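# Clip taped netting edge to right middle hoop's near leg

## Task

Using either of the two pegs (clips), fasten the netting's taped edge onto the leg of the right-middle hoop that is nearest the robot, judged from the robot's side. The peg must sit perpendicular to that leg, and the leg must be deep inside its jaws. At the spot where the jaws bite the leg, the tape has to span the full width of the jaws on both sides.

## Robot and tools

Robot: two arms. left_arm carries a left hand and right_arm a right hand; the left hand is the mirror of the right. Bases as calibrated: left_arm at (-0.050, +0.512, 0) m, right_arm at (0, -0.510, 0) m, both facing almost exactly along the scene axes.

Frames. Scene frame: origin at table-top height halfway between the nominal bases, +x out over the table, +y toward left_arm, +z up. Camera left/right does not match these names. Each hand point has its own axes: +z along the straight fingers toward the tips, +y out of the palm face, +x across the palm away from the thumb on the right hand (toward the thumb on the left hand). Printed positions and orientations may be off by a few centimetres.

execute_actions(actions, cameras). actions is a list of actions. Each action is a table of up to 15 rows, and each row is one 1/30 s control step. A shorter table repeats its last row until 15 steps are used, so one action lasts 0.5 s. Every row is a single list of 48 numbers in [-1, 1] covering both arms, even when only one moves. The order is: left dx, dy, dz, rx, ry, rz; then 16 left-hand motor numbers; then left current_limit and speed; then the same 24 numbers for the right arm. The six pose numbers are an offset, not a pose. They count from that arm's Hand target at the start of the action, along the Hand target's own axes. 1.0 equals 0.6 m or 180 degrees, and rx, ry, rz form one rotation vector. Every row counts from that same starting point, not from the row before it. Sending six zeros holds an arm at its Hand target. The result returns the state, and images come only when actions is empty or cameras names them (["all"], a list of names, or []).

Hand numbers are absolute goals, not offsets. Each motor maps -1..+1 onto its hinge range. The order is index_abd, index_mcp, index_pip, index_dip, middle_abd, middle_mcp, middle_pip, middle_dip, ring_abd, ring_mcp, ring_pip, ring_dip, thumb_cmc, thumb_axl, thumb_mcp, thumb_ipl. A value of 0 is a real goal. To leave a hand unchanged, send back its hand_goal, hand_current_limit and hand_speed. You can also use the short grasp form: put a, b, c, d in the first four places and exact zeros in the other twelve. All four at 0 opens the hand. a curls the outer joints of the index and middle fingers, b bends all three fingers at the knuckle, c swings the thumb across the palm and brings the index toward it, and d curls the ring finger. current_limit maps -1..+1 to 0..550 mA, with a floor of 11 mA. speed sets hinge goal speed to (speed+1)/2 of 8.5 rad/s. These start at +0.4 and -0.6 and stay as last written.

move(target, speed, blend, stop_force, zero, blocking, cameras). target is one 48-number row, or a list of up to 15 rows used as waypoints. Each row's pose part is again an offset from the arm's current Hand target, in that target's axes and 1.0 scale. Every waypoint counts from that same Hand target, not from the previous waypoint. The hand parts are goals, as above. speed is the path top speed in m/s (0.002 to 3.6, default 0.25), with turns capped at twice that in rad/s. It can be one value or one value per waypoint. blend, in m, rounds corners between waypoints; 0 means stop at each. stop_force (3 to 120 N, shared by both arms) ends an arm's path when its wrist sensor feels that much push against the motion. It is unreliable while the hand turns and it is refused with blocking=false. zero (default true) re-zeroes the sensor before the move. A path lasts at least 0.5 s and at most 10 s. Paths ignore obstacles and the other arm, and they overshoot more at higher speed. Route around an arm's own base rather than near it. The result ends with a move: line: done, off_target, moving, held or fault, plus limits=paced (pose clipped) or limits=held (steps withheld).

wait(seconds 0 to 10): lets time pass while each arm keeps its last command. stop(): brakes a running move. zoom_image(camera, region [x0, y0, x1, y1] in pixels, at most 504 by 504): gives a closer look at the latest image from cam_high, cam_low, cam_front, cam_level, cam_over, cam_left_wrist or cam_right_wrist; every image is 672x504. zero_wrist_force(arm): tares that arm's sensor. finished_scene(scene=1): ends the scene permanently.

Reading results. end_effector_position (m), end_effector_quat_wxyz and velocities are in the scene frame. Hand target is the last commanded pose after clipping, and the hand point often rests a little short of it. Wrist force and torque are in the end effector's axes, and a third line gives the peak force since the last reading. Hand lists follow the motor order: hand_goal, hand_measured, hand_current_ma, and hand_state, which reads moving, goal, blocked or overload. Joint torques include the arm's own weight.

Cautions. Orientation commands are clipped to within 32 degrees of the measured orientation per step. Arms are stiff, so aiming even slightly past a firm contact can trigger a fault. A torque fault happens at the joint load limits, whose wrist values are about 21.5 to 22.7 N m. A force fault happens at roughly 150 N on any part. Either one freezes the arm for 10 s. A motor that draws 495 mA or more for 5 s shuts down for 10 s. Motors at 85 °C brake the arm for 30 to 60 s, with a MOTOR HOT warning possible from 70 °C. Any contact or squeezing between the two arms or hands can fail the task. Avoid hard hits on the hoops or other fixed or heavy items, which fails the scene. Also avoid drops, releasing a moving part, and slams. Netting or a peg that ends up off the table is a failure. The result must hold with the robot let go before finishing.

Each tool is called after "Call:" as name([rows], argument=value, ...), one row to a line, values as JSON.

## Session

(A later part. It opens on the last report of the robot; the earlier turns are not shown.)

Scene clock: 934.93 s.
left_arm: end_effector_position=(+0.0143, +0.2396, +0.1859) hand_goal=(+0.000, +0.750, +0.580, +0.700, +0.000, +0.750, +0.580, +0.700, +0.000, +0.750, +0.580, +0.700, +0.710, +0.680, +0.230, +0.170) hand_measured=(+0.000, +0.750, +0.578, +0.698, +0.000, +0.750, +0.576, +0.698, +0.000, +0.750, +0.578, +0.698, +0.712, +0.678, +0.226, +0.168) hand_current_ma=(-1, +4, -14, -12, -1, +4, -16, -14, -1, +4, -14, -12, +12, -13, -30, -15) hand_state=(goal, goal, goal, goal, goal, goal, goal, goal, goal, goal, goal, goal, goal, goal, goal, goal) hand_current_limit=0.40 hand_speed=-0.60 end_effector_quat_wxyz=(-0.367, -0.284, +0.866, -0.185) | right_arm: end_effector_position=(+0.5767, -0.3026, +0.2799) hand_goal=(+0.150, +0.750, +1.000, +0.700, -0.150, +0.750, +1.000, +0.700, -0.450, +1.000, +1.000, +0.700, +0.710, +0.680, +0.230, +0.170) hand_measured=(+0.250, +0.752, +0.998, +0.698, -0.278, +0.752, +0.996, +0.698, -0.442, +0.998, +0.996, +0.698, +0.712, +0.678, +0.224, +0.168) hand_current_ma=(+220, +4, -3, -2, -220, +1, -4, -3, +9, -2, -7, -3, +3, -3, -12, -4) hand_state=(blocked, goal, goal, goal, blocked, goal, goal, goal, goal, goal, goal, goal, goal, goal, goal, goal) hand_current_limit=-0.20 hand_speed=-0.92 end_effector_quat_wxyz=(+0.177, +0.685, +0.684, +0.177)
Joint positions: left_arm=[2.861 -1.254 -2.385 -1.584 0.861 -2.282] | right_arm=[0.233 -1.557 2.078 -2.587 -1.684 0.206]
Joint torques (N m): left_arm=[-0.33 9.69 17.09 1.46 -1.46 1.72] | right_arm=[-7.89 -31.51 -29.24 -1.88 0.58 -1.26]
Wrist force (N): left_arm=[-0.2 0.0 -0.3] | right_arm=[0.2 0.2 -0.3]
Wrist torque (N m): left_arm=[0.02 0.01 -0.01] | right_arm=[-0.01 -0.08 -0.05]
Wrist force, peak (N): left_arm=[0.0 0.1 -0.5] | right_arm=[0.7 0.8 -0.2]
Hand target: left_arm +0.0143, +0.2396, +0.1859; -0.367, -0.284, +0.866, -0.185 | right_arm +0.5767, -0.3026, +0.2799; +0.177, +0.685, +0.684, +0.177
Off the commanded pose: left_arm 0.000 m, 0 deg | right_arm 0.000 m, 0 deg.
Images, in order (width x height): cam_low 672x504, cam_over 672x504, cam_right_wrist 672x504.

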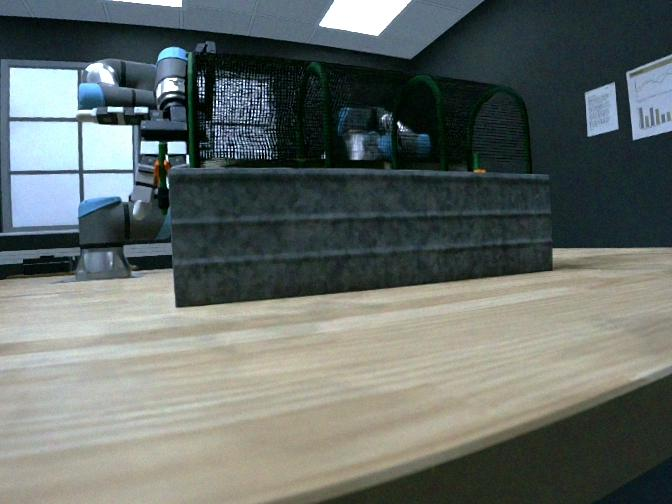

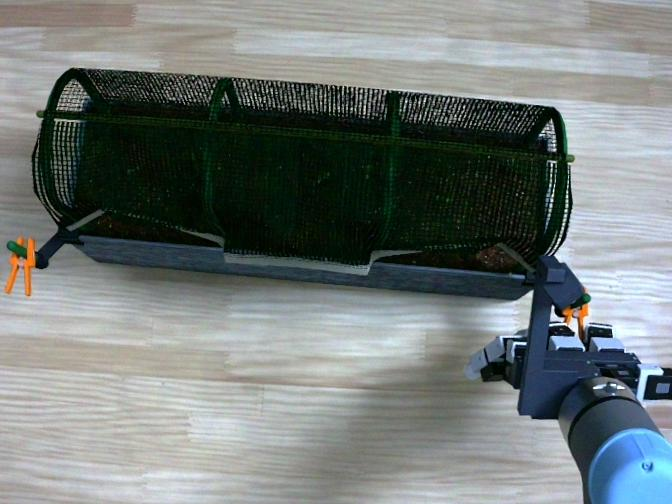

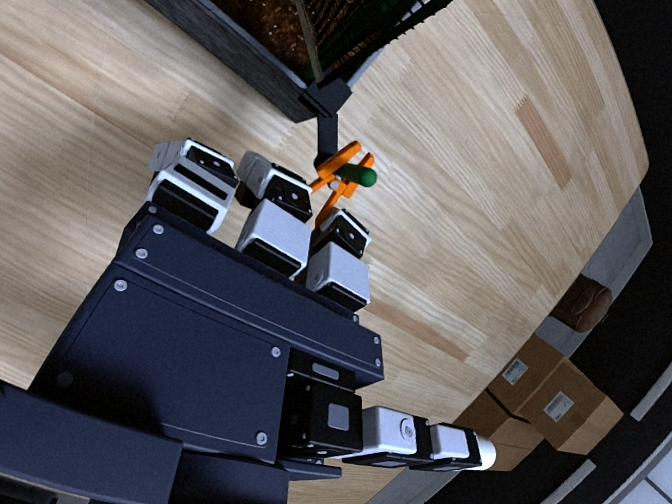

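Call:
execute_actions([
  [[0,0,0,0,0,0,0,0,0,0,0,0,0,0,0,0,0,0,0,0,0,0,0.4,-0.6,0,0,0,0,0,0,-0.2,0.75,1.0,0.70,0.2,0.75,1.0,0.70,-0.45,1.0,1.0,0.70,0.71,0.68,0.23,0.17,0.4,-0.92]],
  [[0,0,0,0,0,0,0,0,0,0,0,0,0,0,0,0,0,0,0,0,0,0,0.4,-0.6,0,0,0,0,0,0,-0.2,0.75,1.0,0.70,0.2,0.75,1.0,0.70,-0.45,1.0,1.0,0.70,0.71,0.68,0.23,0.17,0.4,-0.92]],
], cameras=["cam_low","cam_over","cam_right_wrist"])

Call:
zoom_image(camera="cam_low", region=[110, 120, 220, 230])

Call:
zoom_image(camera="cam_over", region=[530, 260, 630, 360])

Call:
zoom_image(camera="cam_right_wrist", region=[270, 110, 430, 270])

Scene clock: 941.80 s.
left_arm: end_effector_position=(+0.0143, +0.2396, +0.1859) hand_goal=(+0.000, +0.750, +0.580, +0.700, +0.000, +0.750, +0.580, +0.700, +0.000, +0.750, +0.580, +0.700, +0.710, +0.680, +0.230, +0.170) hand_measured=(+0.000, +0.750, +0.578, +0.698, +0.000, +0.750, +0.576, +0.698, +0.000, +0.750, +0.578, +0.698, +0.712, +0.678, +0.226, +0.168) hand_current_ma=(-1, +4, -14, -12, -1, +4, -16, -14, -1, +4, -14, -12, +12, -13, -30, -15) hand_state=(goal, goal, goal, goal, goal, goal, goal, goal, goal, goal, goal, goal, goal, goal, goal, goal) hand_current_limit=0.40 hand_speed=-0.60 end_effector_quat_wxyz=(-0.367, -0.284, +0.866, -0.185) | right_arm: end_effector_position=(+0.5767, -0.3026, +0.2799) hand_goal=(-0.200, +0.750, +1.000, +0.700, +0.200, +0.750, +1.000, +0.700, -0.450, +1.000, +1.000, +0.700, +0.710, +0.680, +0.230, +0.170) hand_measured=(+0.098, +0.758, +0.998, +0.698, -0.260, +0.750, +0.994, +0.698, -0.442, +0.998, +0.996, +0.698, +0.712, +0.678, +0.224, +0.168) hand_current_ma=(+385, +15, -3, -2, -385, +0, -8, -3, +9, -2, -7, -3, +3, -3, -12, -4) hand_state=(blocked, goal, goal, goal, blocked, goal, goal, goal, goal, goal, goal, goal, goal, goal, goal, goal) hand_current_limit=0.40 hand_speed=-0.92 end_effector_quat_wxyz=(+0.177, +0.685, +0.684, +0.177)
Joint positions: left_arm=[2.861 -1.254 -2.385 -1.584 0.861 -2.282] | right_arm=[0.233 -1.557 2.078 -2.587 -1.684 0.206]
Joint torques (N m): left_arm=[-0.47 9.46 16.97 1.46 -1.8 1.92] | right_arm=[-7.41 -28.42 -25.62 -4.29 0.86 -1.41]
Wrist force (N): left_arm=[0.0 0.0 -0.3] | right_arm=[0.5 0.0 -0.1]
Wrist torque (N m): left_arm=[0.01 -0.01 0.00] | right_arm=[-0.06 -0.10 -0.04]
Wrist force, peak (N): left_arm=[-0.1 0.4 -0.4] | right_arm=[0.3 -0.9 0.0]
Hand target: left_arm +0.0143, +0.2396, +0.1859; -0.367, -0.284, +0.866, -0.185 | right_arm +0.5767, -0.3026, +0.2799; +0.177, +0.685, +0.684, +0.177
Off the commanded pose: left_arm 0.000 m, 0 deg | right_arm 0.000 m, 0 deg.
Images, in order (width x height): cam_low 672x504, cam_over 672x504, cam_right_wrist 672x504.

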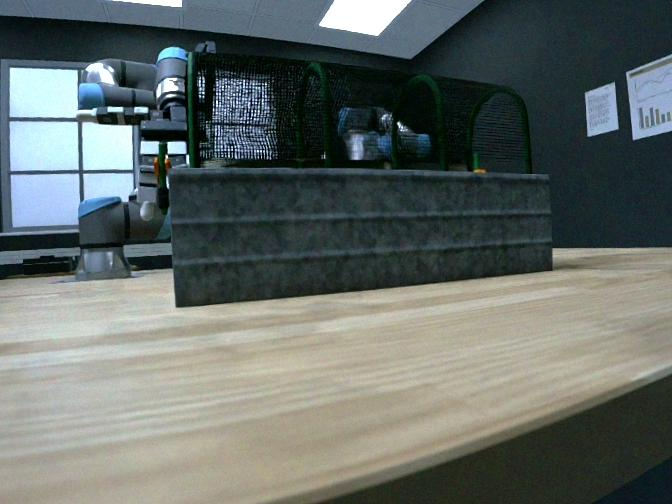

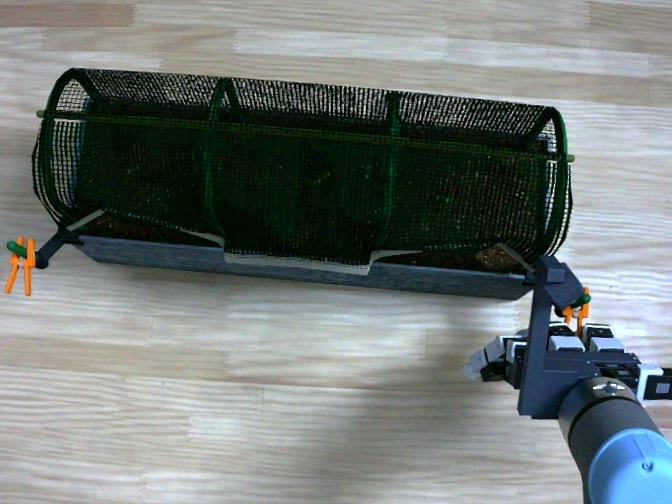

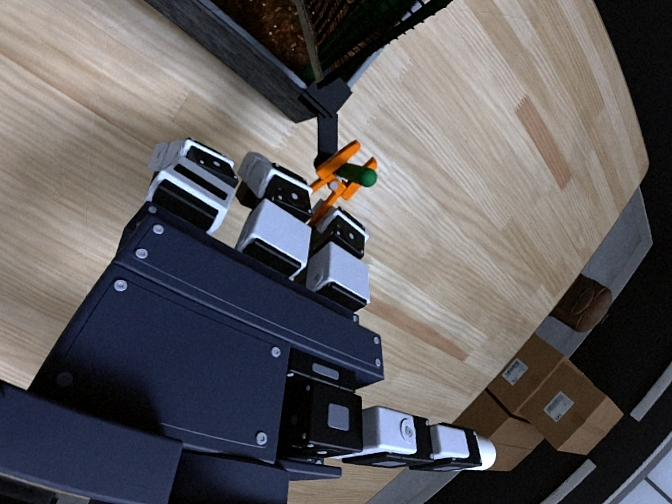

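Scaled by 4.582 from the camera's 672x504 image, which has a finer 960x720 frame.

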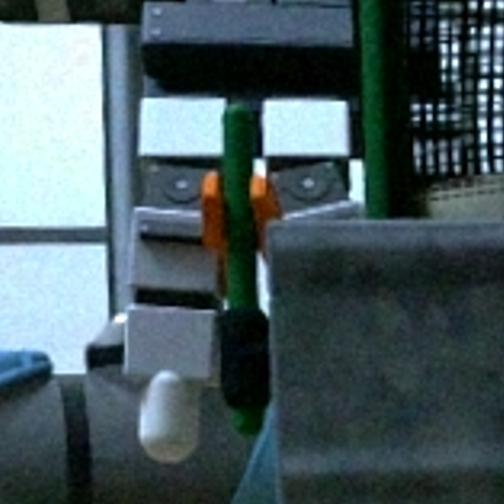

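Scaled by 5.040 from the camera's 672x504 image, which has a finer 960x720 frame.

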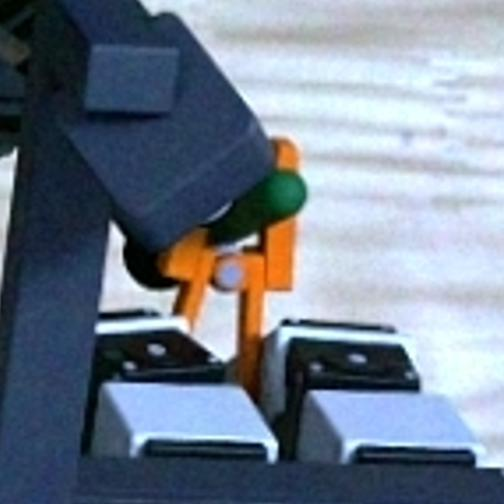

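Scaled by 3.150 from the camera's 672x504 image, which has a finer 960x720 frame.

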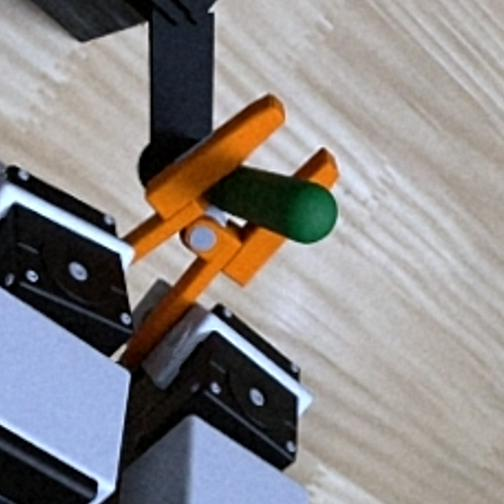

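Call:
execute_actions([
  [[0,0,0,0,0,0,0,0,0,0,0,0,0,0,0,0,0,0,0,0,0,0,0.4,-0.6,0,0,0,0,0,0,-0.2,0.75,1.0,0.70,0.2,0.75,1.0,0.70,-0.45,1.0,1.0,0.70,0.71,0.68,0.23,0.17,0.79,-0.92]],
  [[0,0,0,0,0,0,0,0,0,0,0,0,0,0,0,0,0,0,0,0,0,0,0.4,-0.6,0,0,0,0,0,0,-0.2,0.75,1.0,0.70,0.2,0.75,1.0,0.70,-0.45,1.0,1.0,0.70,0.71,0.68,0.23,0.17,0.79,-0.92]],
], cameras=["cam_low","cam_over","cam_right_wrist"])

Call:
zoom_image(camera="cam_low", region=[110, 120, 220, 230])

Call:
zoom_image(camera="cam_over", region=[530, 260, 630, 360])

Call:
zoom_image(camera="cam_right_wrist", region=[270, 110, 430, 270])

Scene clock: 951.30 s.
left_arm: end_effector_position=(+0.0143, +0.2396, +0.1859) hand_goal=(+0.000, +0.750, +0.580, +0.700, +0.000, +0.750, +0.580, +0.700, +0.000, +0.750, +0.580, +0.700, +0.710, +0.680, +0.230, +0.170) hand_measured=(+0.000, +0.750, +0.578, +0.698, +0.000, +0.750, +0.576, +0.698, +0.000, +0.750, +0.578, +0.698, +0.712, +0.678, +0.226, +0.168) hand_current_ma=(-1, +4, -14, -12, -1, +4, -16, -14, -1, +4, -14, -12, +12, -13, -30, -15) hand_state=(goal, goal, goal, goal, goal, goal, goal, goal, goal, goal, goal, goal, goal, goal, goal, goal) hand_current_limit=0.40 hand_speed=-0.60 end_effector_quat_wxyz=(-0.367, -0.284, +0.866, -0.185) | right_arm: end_effector_position=(+0.5767, -0.3026, +0.2799) hand_goal=(-0.200, +0.750, +1.000, +0.700, +0.200, +0.750, +1.000, +0.700, -0.450, +1.000, +1.000, +0.700, +0.710, +0.680, +0.230, +0.170) hand_measured=(+0.040, +0.754, +0.998, +0.698, -0.084, +0.756, +0.994, +0.698, -0.442, +0.998, +0.996, +0.698, +0.712, +0.678, +0.224, +0.168) hand_current_ma=(+492, +5, -3, -2, -492, +8, -8, -3, +9, -2, -7, -3, +3, -3, -12, -4) hand_state=(blocked, goal, goal, goal, blocked, goal, goal, goal, goal, goal, goal, goal, goal, goal, goal, goal) hand_current_limit=0.79 hand_speed=-0.92 end_effector_quat_wxyz=(+0.177, +0.685, +0.684, +0.177)
Joint positions: left_arm=[2.861 -1.254 -2.385 -1.584 0.861 -2.282] | right_arm=[0.233 -1.557 2.078 -2.587 -1.684 0.206]
Joint torques (N m): left_arm=[-0.5 10.81 17.14 1.47 -1.73 1.97] | right_arm=[-8.66 -26.44 -21.79 -4.45 0.92 -1.48]
Wrist force (N): left_arm=[-0.1 0.0 -0.2] | right_arm=[0.1 -0.1 -0.2]
Wrist torque (N m): left_arm=[0.01 0.01 -0.01] | right_arm=[-0.04 -0.05 -0.07]
Wrist force, peak (N): left_arm=[-0.3 -0.2 -0.5] | right_arm=[0.2 -0.2 0.3]
Hand target: left_arm +0.0143, +0.2396, +0.1859; -0.367, -0.284, +0.866, -0.185 | right_arm +0.5767, -0.3026, +0.2799; +0.177, +0.685, +0.684, +0.177
Off the commanded pose: left_arm 0.000 m, 0 deg | right_arm 0.000 m, 0 deg.
Images, in order (width x height): cam_low 672x504, cam_over 672x504, cam_right_wrist 672x504.

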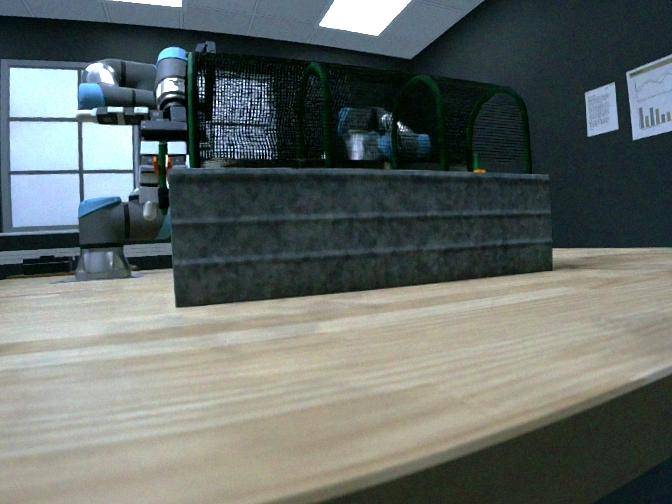

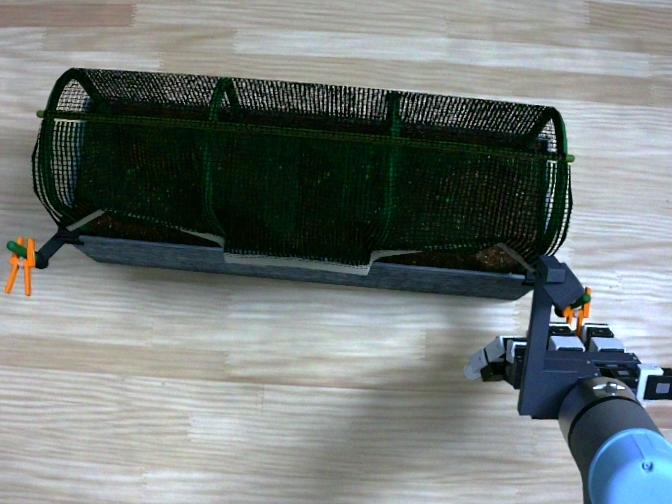

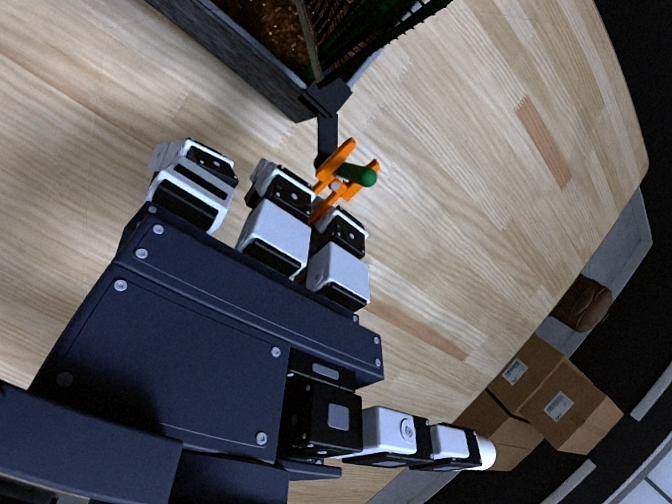

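Scaled by 4.582 from the camera's 672x504 image, which has a finer 960x720 frame.

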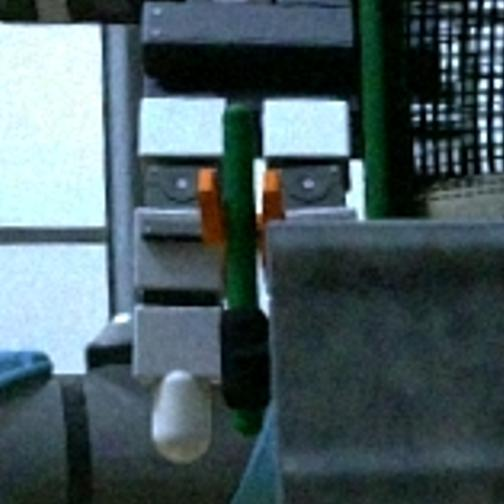

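Scaled by 5.040 from the camera's 672x504 image, which has a finer 960x720 frame.

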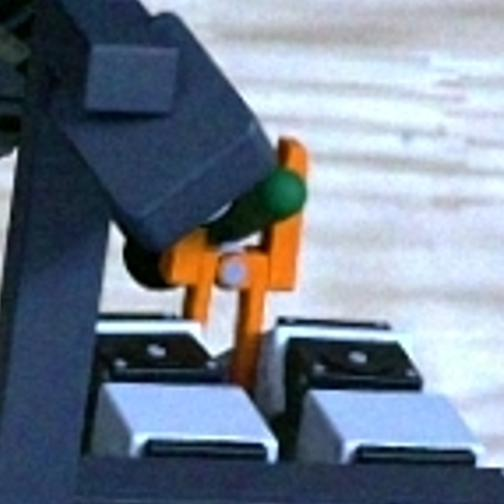

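Scaled by 3.150 from the camera's 672x504 image, which has a finer 960x720 frame.

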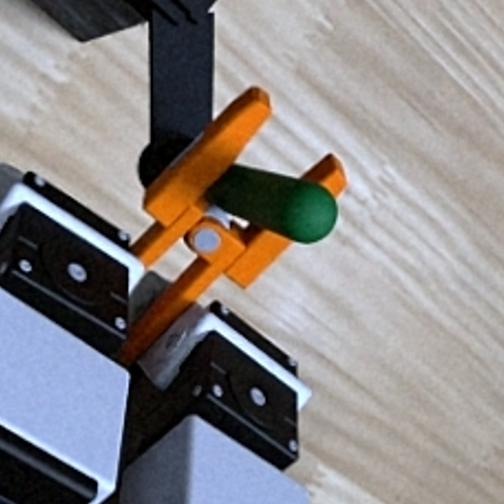

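Call:
move([
  [0,0,0,0,0,0,0,0,0,0,0,0,0,0,0,0,0,0,0,0,0,0,0.4,-0.6,0,-0.0583,-0.0323,0,0,0,-0.2,0.75,1.0,0.70,0.2,0.75,1.0,0.70,-0.45,1.0,1.0,0.70,0.71,0.68,0.23,0.17,0.79,-0.92],
], speed=0.03, cameras=["cam_low","cam_over","cam_right_wrist"])

Call:
zoom_image(camera="cam_low", region=[110, 120, 220, 230])

Call:
zoom_image(camera="cam_over", region=[530, 260, 630, 360])

Call:
zoom_image(camera="cam_right_wrist", region=[270, 110, 430, 270])

Scene clock: 964.10 s.
left_arm: end_effector_position=(+0.0143, +0.2396, +0.1859) hand_goal=(+0.000, +0.750, +0.580, +0.700, +0.000, +0.750, +0.580, +0.700, +0.000, +0.750, +0.580, +0.700, +0.710, +0.680, +0.230, +0.170) hand_measured=(+0.000, +0.750, +0.578, +0.698, +0.000, +0.750, +0.576, +0.698, +0.000, +0.750, +0.578, +0.698, +0.712, +0.678, +0.226, +0.168) hand_current_ma=(-1, +4, -14, -12, -1, +4, -16, -14, -1, +4, -14, -12, +12, -13, -30, -15) hand_state=(goal, goal, goal, goal, goal, goal, goal, goal, goal, goal, goal, goal, goal, goal, goal, goal) hand_current_limit=0.40 hand_speed=-0.60 end_effector_quat_wxyz=(-0.367, -0.284, +0.866, -0.185) | right_arm: end_effector_position=(+0.5365, -0.3025, +0.2798) hand_goal=(-0.200, +0.750, +1.000, +0.700, +0.200, +0.750, +1.000, +0.700, -0.450, +1.000, +1.000, +0.700, +0.710, +0.680, +0.230, +0.170) hand_measured=(+0.038, +0.752, +0.998, +0.698, -0.082, +0.756, +0.994, +0.698, -0.444, +0.998, +0.996, +0.698, +0.712, +0.678, +0.224, +0.168) hand_current_ma=(+492, +4, -3, -2, -492, +8, -8, -3, +9, -2, -7, -3, +3, -3, -12, -4) hand_state=(blocked, goal, goal, goal, blocked, goal, goal, goal, goal, goal, goal, goal, goal, goal, goal, goal) hand_current_limit=0.79 hand_speed=-0.92 end_effector_quat_wxyz=(+0.177, +0.685, +0.684, +0.177)
Joint positions: left_arm=[2.861 -1.254 -2.385 -1.584 0.861 -2.282] | right_arm=[0.257 -1.643 2.161 -2.581 -1.695 0.227]
Joint torques (N m): left_arm=[-0.84 11.2 17.31 1.48 -1.93 1.92] | right_arm=[-0.72 -8.68 -31.31 -2.44 -0.24 -0.7]
Wrist force (N): left_arm=[0.0 0.0 -0.1] | right_arm=[0.4 0.0 0.1]
Wrist torque (N m): left_arm=[0.00 0.00 0.00] | right_arm=[-0.07 -0.09 -0.17]
Wrist force, peak (N): left_arm=[0.0 -0.1 -0.6] | right_arm=[0.2 0.5 -0.1]
Hand target: left_arm +0.0143, +0.2396, +0.1859; -0.367, -0.284, +0.866, -0.185 | right_arm +0.5367, -0.3025, +0.2798; +0.177, +0.685, +0.684, +0.177
Off the commanded pose: left_arm 0.000 m, 0 deg | right_arm 0.000 m, 0 deg.
move: done
Images, in order (width x height): cam_low 672x504, cam_over 672x504, cam_right_wrist 672x504.

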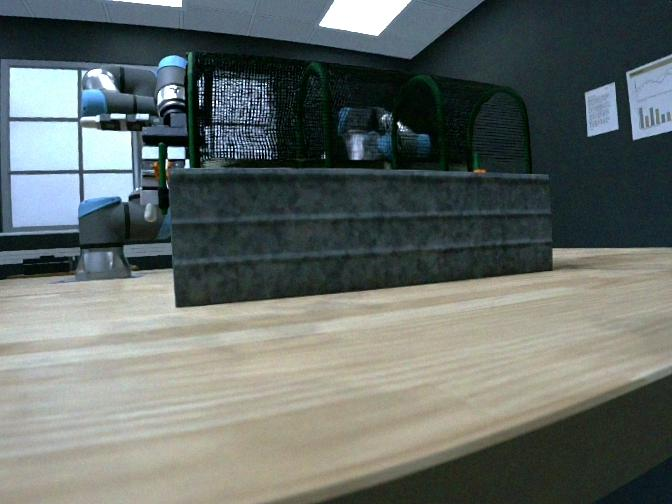

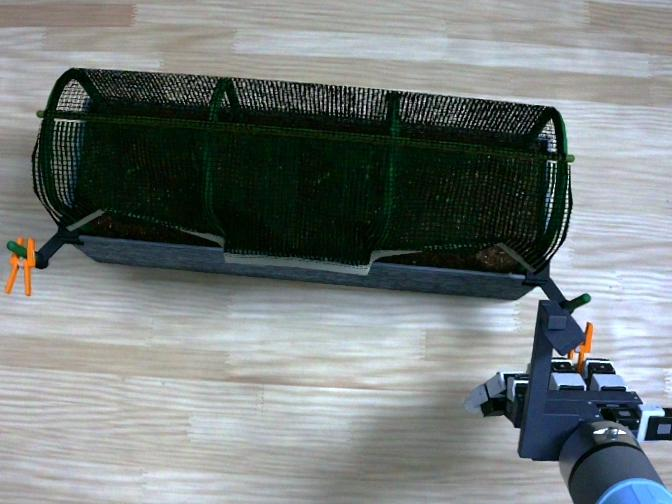

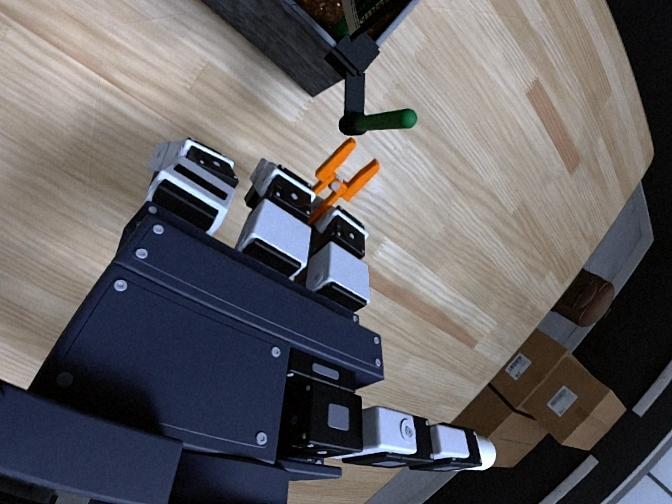

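Scaled by 4.582 from the camera's 672x504 image, which has a finer 960x720 frame.

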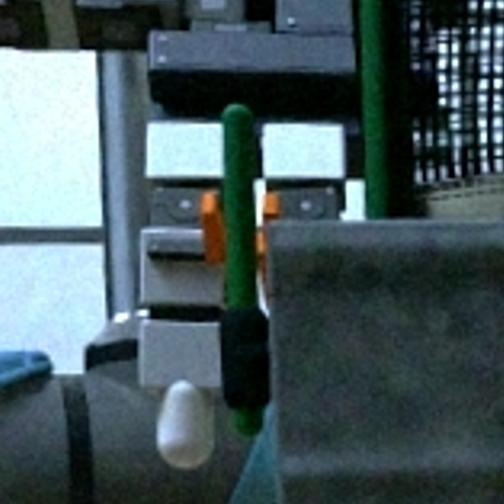

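Scaled by 5.040 from the camera's 672x504 image, which has a finer 960x720 frame.

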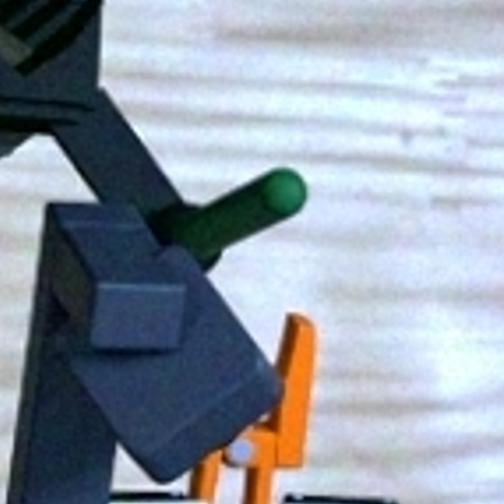

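Scaled by 3.150 from the camera's 672x504 image, which has a finer 960x720 frame.

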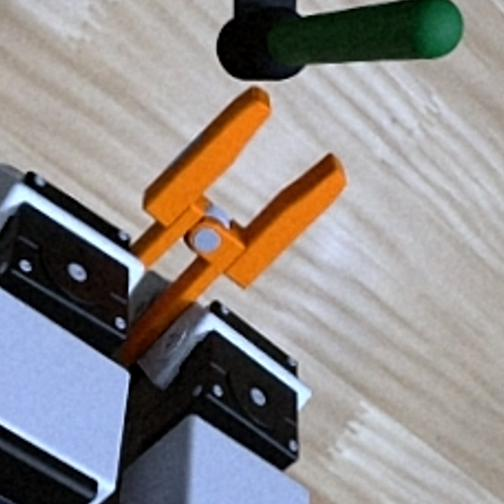

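Call:
zoom_image(camera="cam_low", region=[140, 150, 184, 194])

Call:
zoom_image(camera="cam_right_wrist", region=[300, 125, 390, 235])

Scaled by 11.455 from the camera's 672x504 image, which has a finer 960x720 frame.

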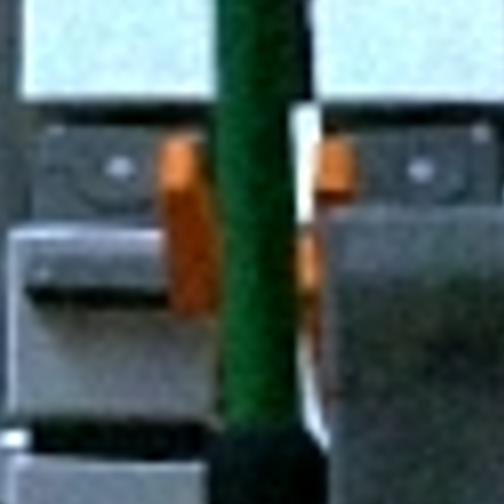

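Scaled by 4.582 from the camera's 672x504 image, which has a finer 960x720 frame.

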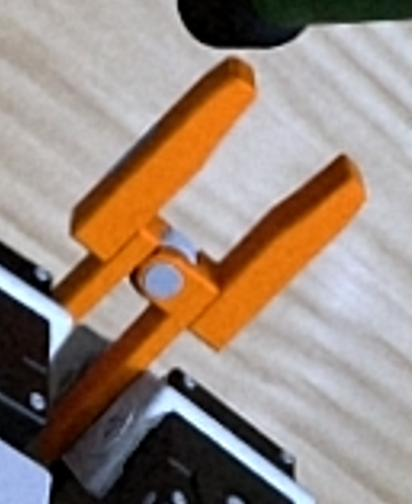

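Call:
move([
  [0,0,0,0,0,0,0,0,0,0,0,0,0,0,0,0,0,0,0,0,0,0,0.4,-0.6,0.4042,0,0,0,0,0,-0.2,0.75,1.0,0.70,0.2,0.75,1.0,0.70,-0.45,1.0,1.0,0.70,0.71,0.68,0.23,0.17,0.79,-0.92],
], speed=0.12, cameras=["all"])

Call:
zoom_image(camera="cam_level", region=[370, 230, 520, 380])

Call:
zoom_image(camera="cam_front", region=[320, 180, 470, 330])

Call:
zoom_image(camera="cam_over", region=[330, 230, 430, 330])

Call:
zoom_image(camera="cam_right_wrist", region=[250, 60, 410, 220])

Scene clock: 1040.00 s.
left_arm: end_effector_position=(+0.0143, +0.2396, +0.1859) hand_goal=(+0.000, +0.750, +0.580, +0.700, +0.000, +0.750, +0.580, +0.700, +0.000, +0.750, +0.580, +0.700, +0.710, +0.680, +0.230, +0.170) hand_measured=(+0.000, +0.750, +0.578, +0.698, +0.000, +0.750, +0.576, +0.698, +0.000, +0.750, +0.578, +0.698, +0.712, +0.678, +0.226, +0.168) hand_current_ma=(-1, +4, -14, -12, -1, +4, -16, -14, -1, +4, -14, -12, +12, -13, -30, -15) hand_state=(goal, goal, goal, goal, goal, goal, goal, goal, goal, goal, goal, goal, goal, goal, goal, goal) hand_current_limit=0.40 hand_speed=-0.60 end_effector_quat_wxyz=(-0.367, -0.284, +0.866, -0.185) | right_arm: end_effector_position=(+0.5369, -0.0600, +0.2798) hand_goal=(-0.200, +0.750, +1.000, +0.700, +0.200, +0.750, +1.000, +0.700, -0.450, +1.000, +1.000, +0.700, +0.710, +0.680, +0.230, +0.170) hand_measured=(+0.038, +0.752, +0.998, +0.698, -0.080, +0.756, +0.994, +0.698, -0.444, +0.998, +0.996, +0.698, +0.712, +0.678, +0.224, +0.168) hand_current_ma=(+492, +3, -3, -2, -492, +8, -8, -3, +8, -2, -7, -3, +3, -3, -12, -4) hand_state=(blocked, goal, goal, goal, blocked, goal, goal, goal, goal, goal, goal, goal, goal, goal, goal, goal) hand_current_limit=0.79 hand_speed=-0.92 end_effector_quat_wxyz=(+0.177, +0.685, +0.684, +0.177)
Joint positions: left_arm=[2.861 -1.254 -2.385 -1.584 0.861 -2.282] | right_arm=[0.703 -1.267 1.708 -2.412 -1.89 0.638]
Joint torques (N m): left_arm=[-0.32 10.62 15.67 1.34 -1.86 1.94] | right_arm=[-4.65 -42.62 -13.98 -5.59 0.63 -0.66]
Wrist force (N): left_arm=[-0.2 0.0 -0.3] | right_arm=[0.1 -0.1 0.2]
Wrist torque (N m): left_arm=[0.03 0.02 -0.01] | right_arm=[-0.11 -0.05 -0.24]
Wrist force, peak (N): left_arm=[-0.2 0.1 -0.5] | right_arm=[1.5 0.0 0.1]
Hand target: left_arm +0.0143, +0.2396, +0.1859; -0.367, -0.284, +0.866, -0.185 | right_arm +0.5370, -0.0600, +0.2799; +0.177, +0.685, +0.684, +0.177
Off the commanded pose: left_arm 0.000 m, 0 deg | right_arm 0.000 m, 0 deg.
move: done

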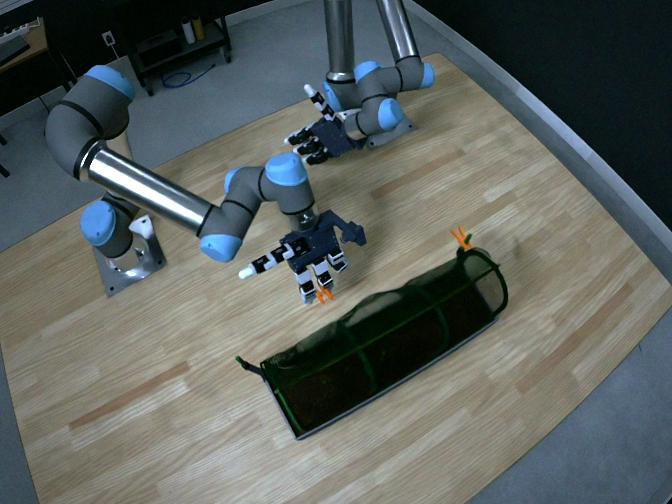

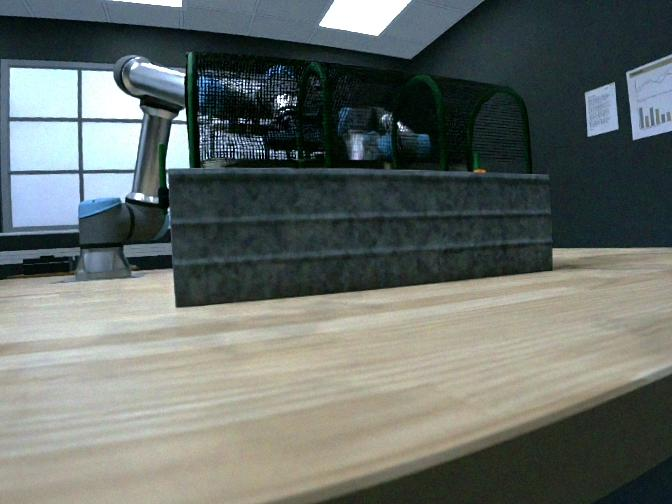

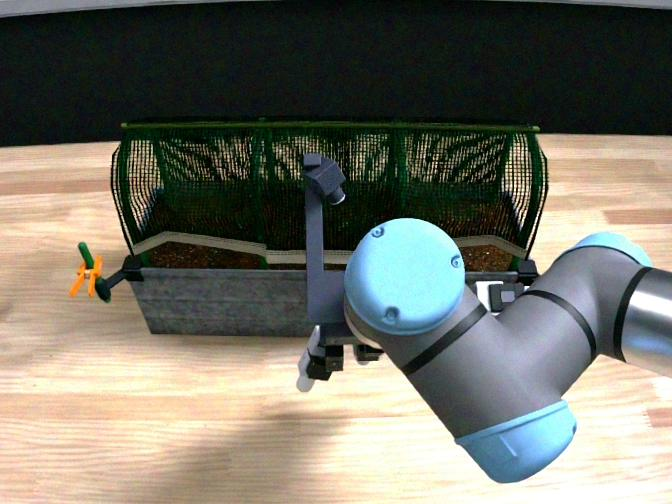

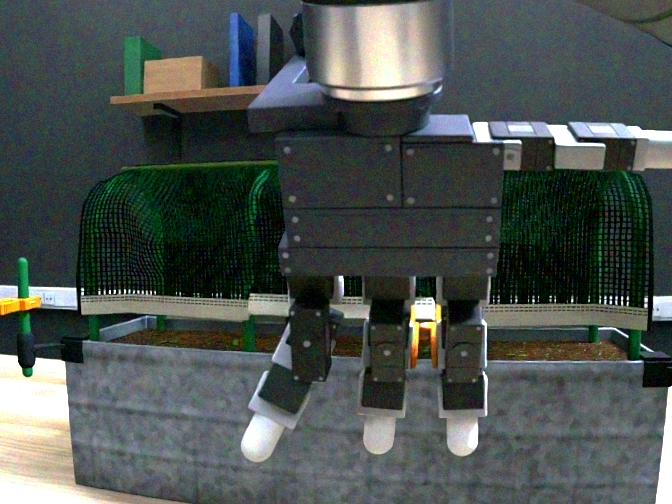

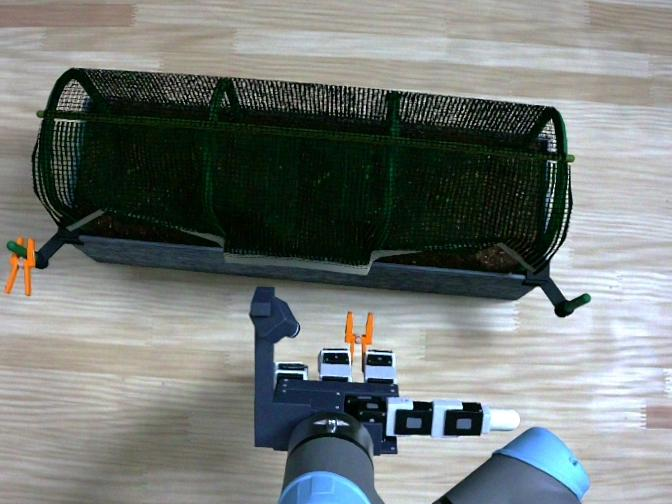

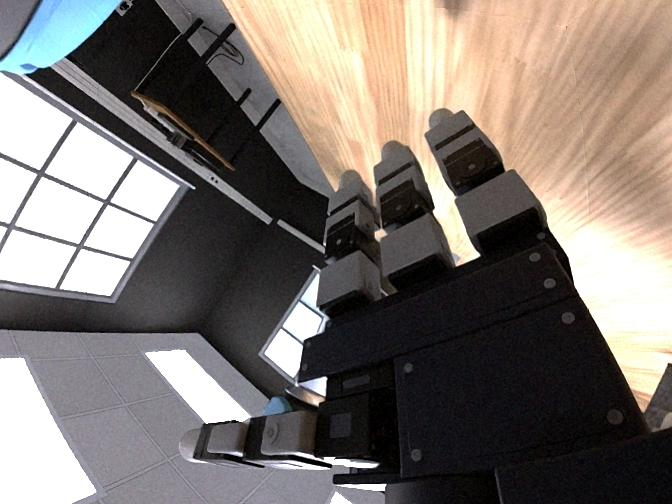

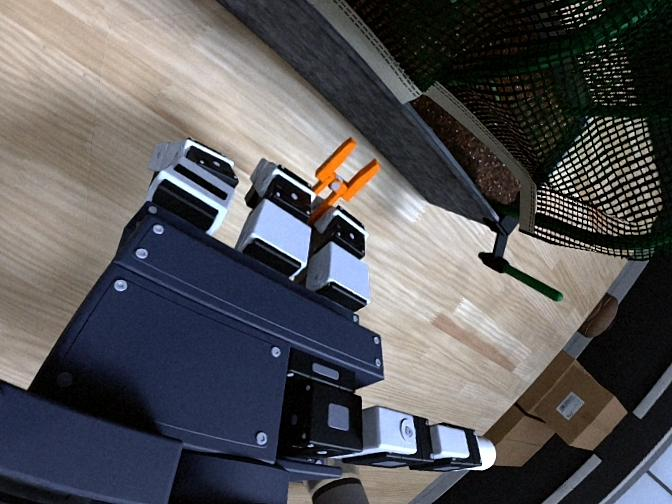

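Scaled by 3.360 from the camera's 672x504 image, which has a finer 960x720 frame.

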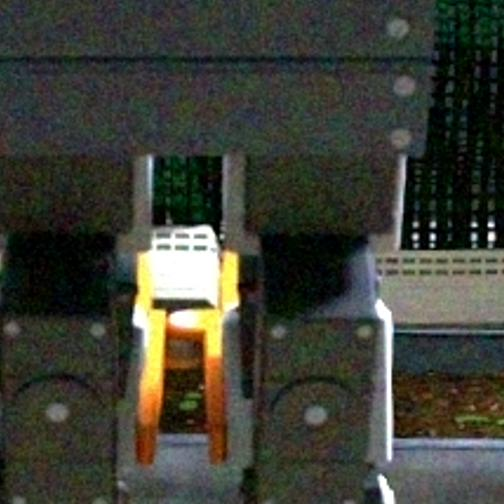

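Scaled by 3.360 from the camera's 672x504 image, which has a finer 960x720 frame.

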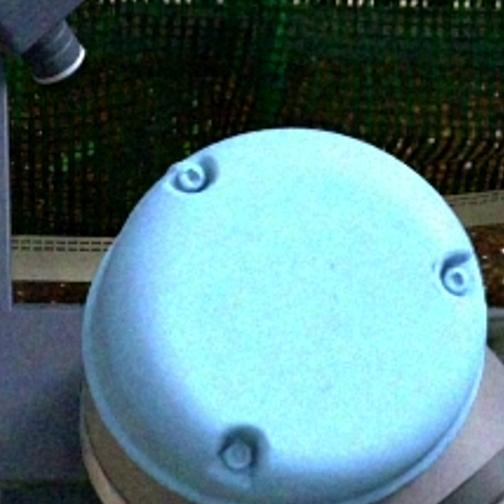

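Scaled by 5.040 from the camera's 672x504 image, which has a finer 960x720 frame.

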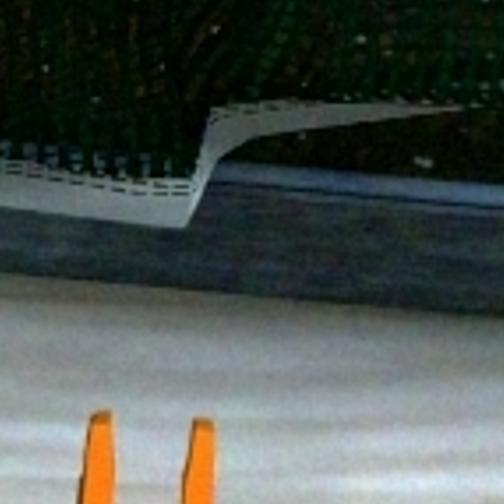

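Scaled by 3.150 from the camera's 672x504 image, which has a finer 960x720 frame.

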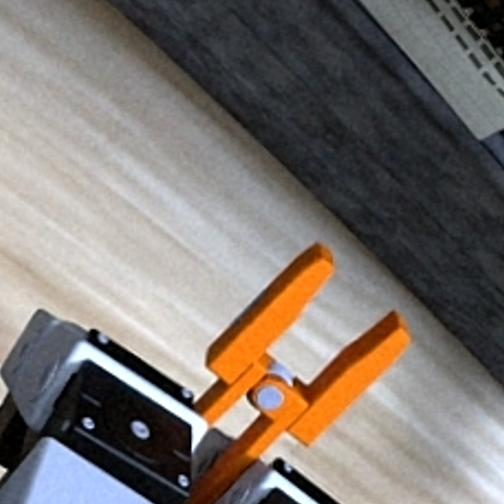

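Call:
zoom_image(camera="cam_level", region=[395, 285, 455, 385])

Call:
zoom_image(camera="cam_high", region=[285, 255, 365, 335])

Call:
zoom_image(camera="cam_over", region=[320, 300, 400, 380])

Scaled by 5.040 from the camera's 672x504 image, which has a finer 960x720 frame.

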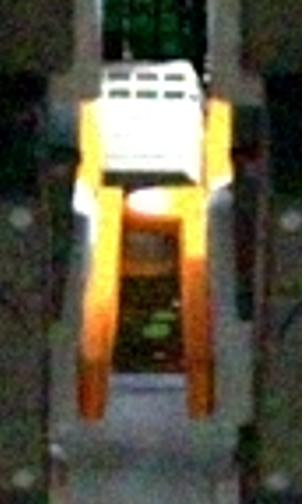

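Scaled by 6.300 from the camera's 672x504 image, which has a finer 960x720 frame.

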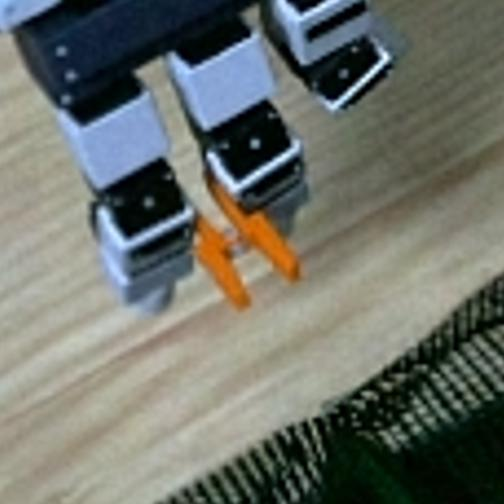

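Scaled by 6.300 from the camera's 672x504 image, which has a finer 960x720 frame.

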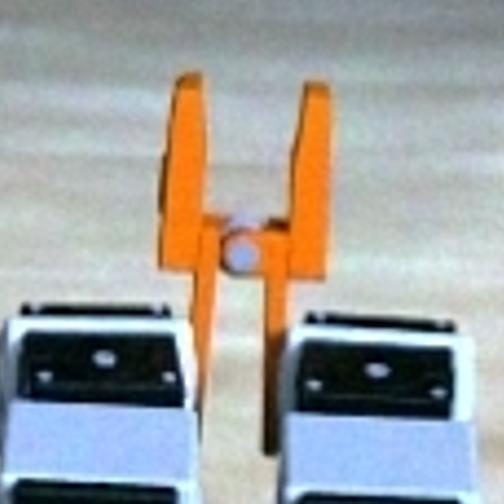

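Call:
zoom_image(camera="cam_over", region=[0, 220, 70, 310])

Call:
zoom_image(camera="cam_level", region=[360, 260, 500, 400])

Call:
zoom_image(camera="cam_level", region=[240, 240, 520, 480])

Scaled by 5.600 from the camera's 672x504 image, which has a finer 960x720 frame.

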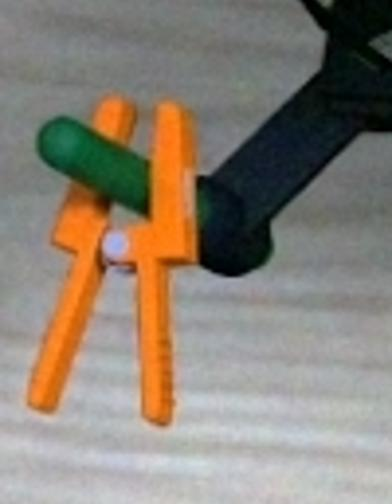

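Scaled by 3.600 from the camera's 672x504 image, which has a finer 960x720 frame.

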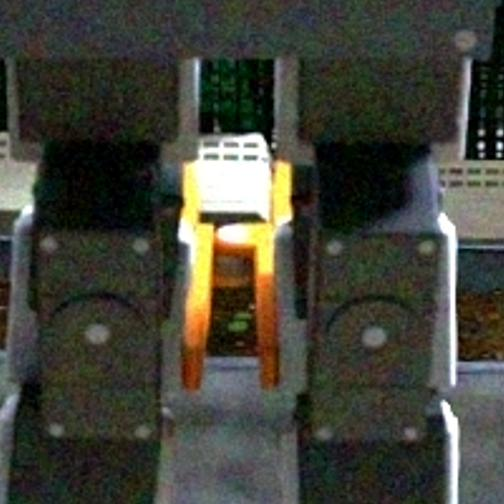

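Scaled by 1.800 from the camera's 672x504 image, which has a finer 960x720 frame.

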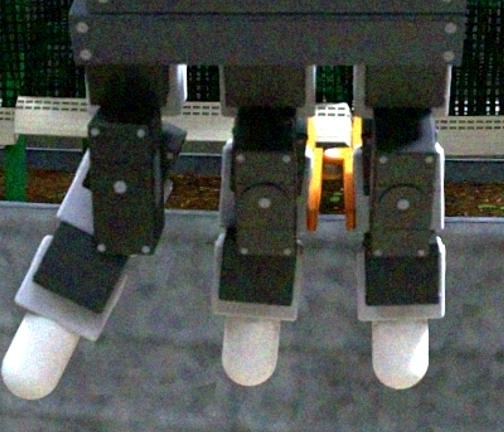

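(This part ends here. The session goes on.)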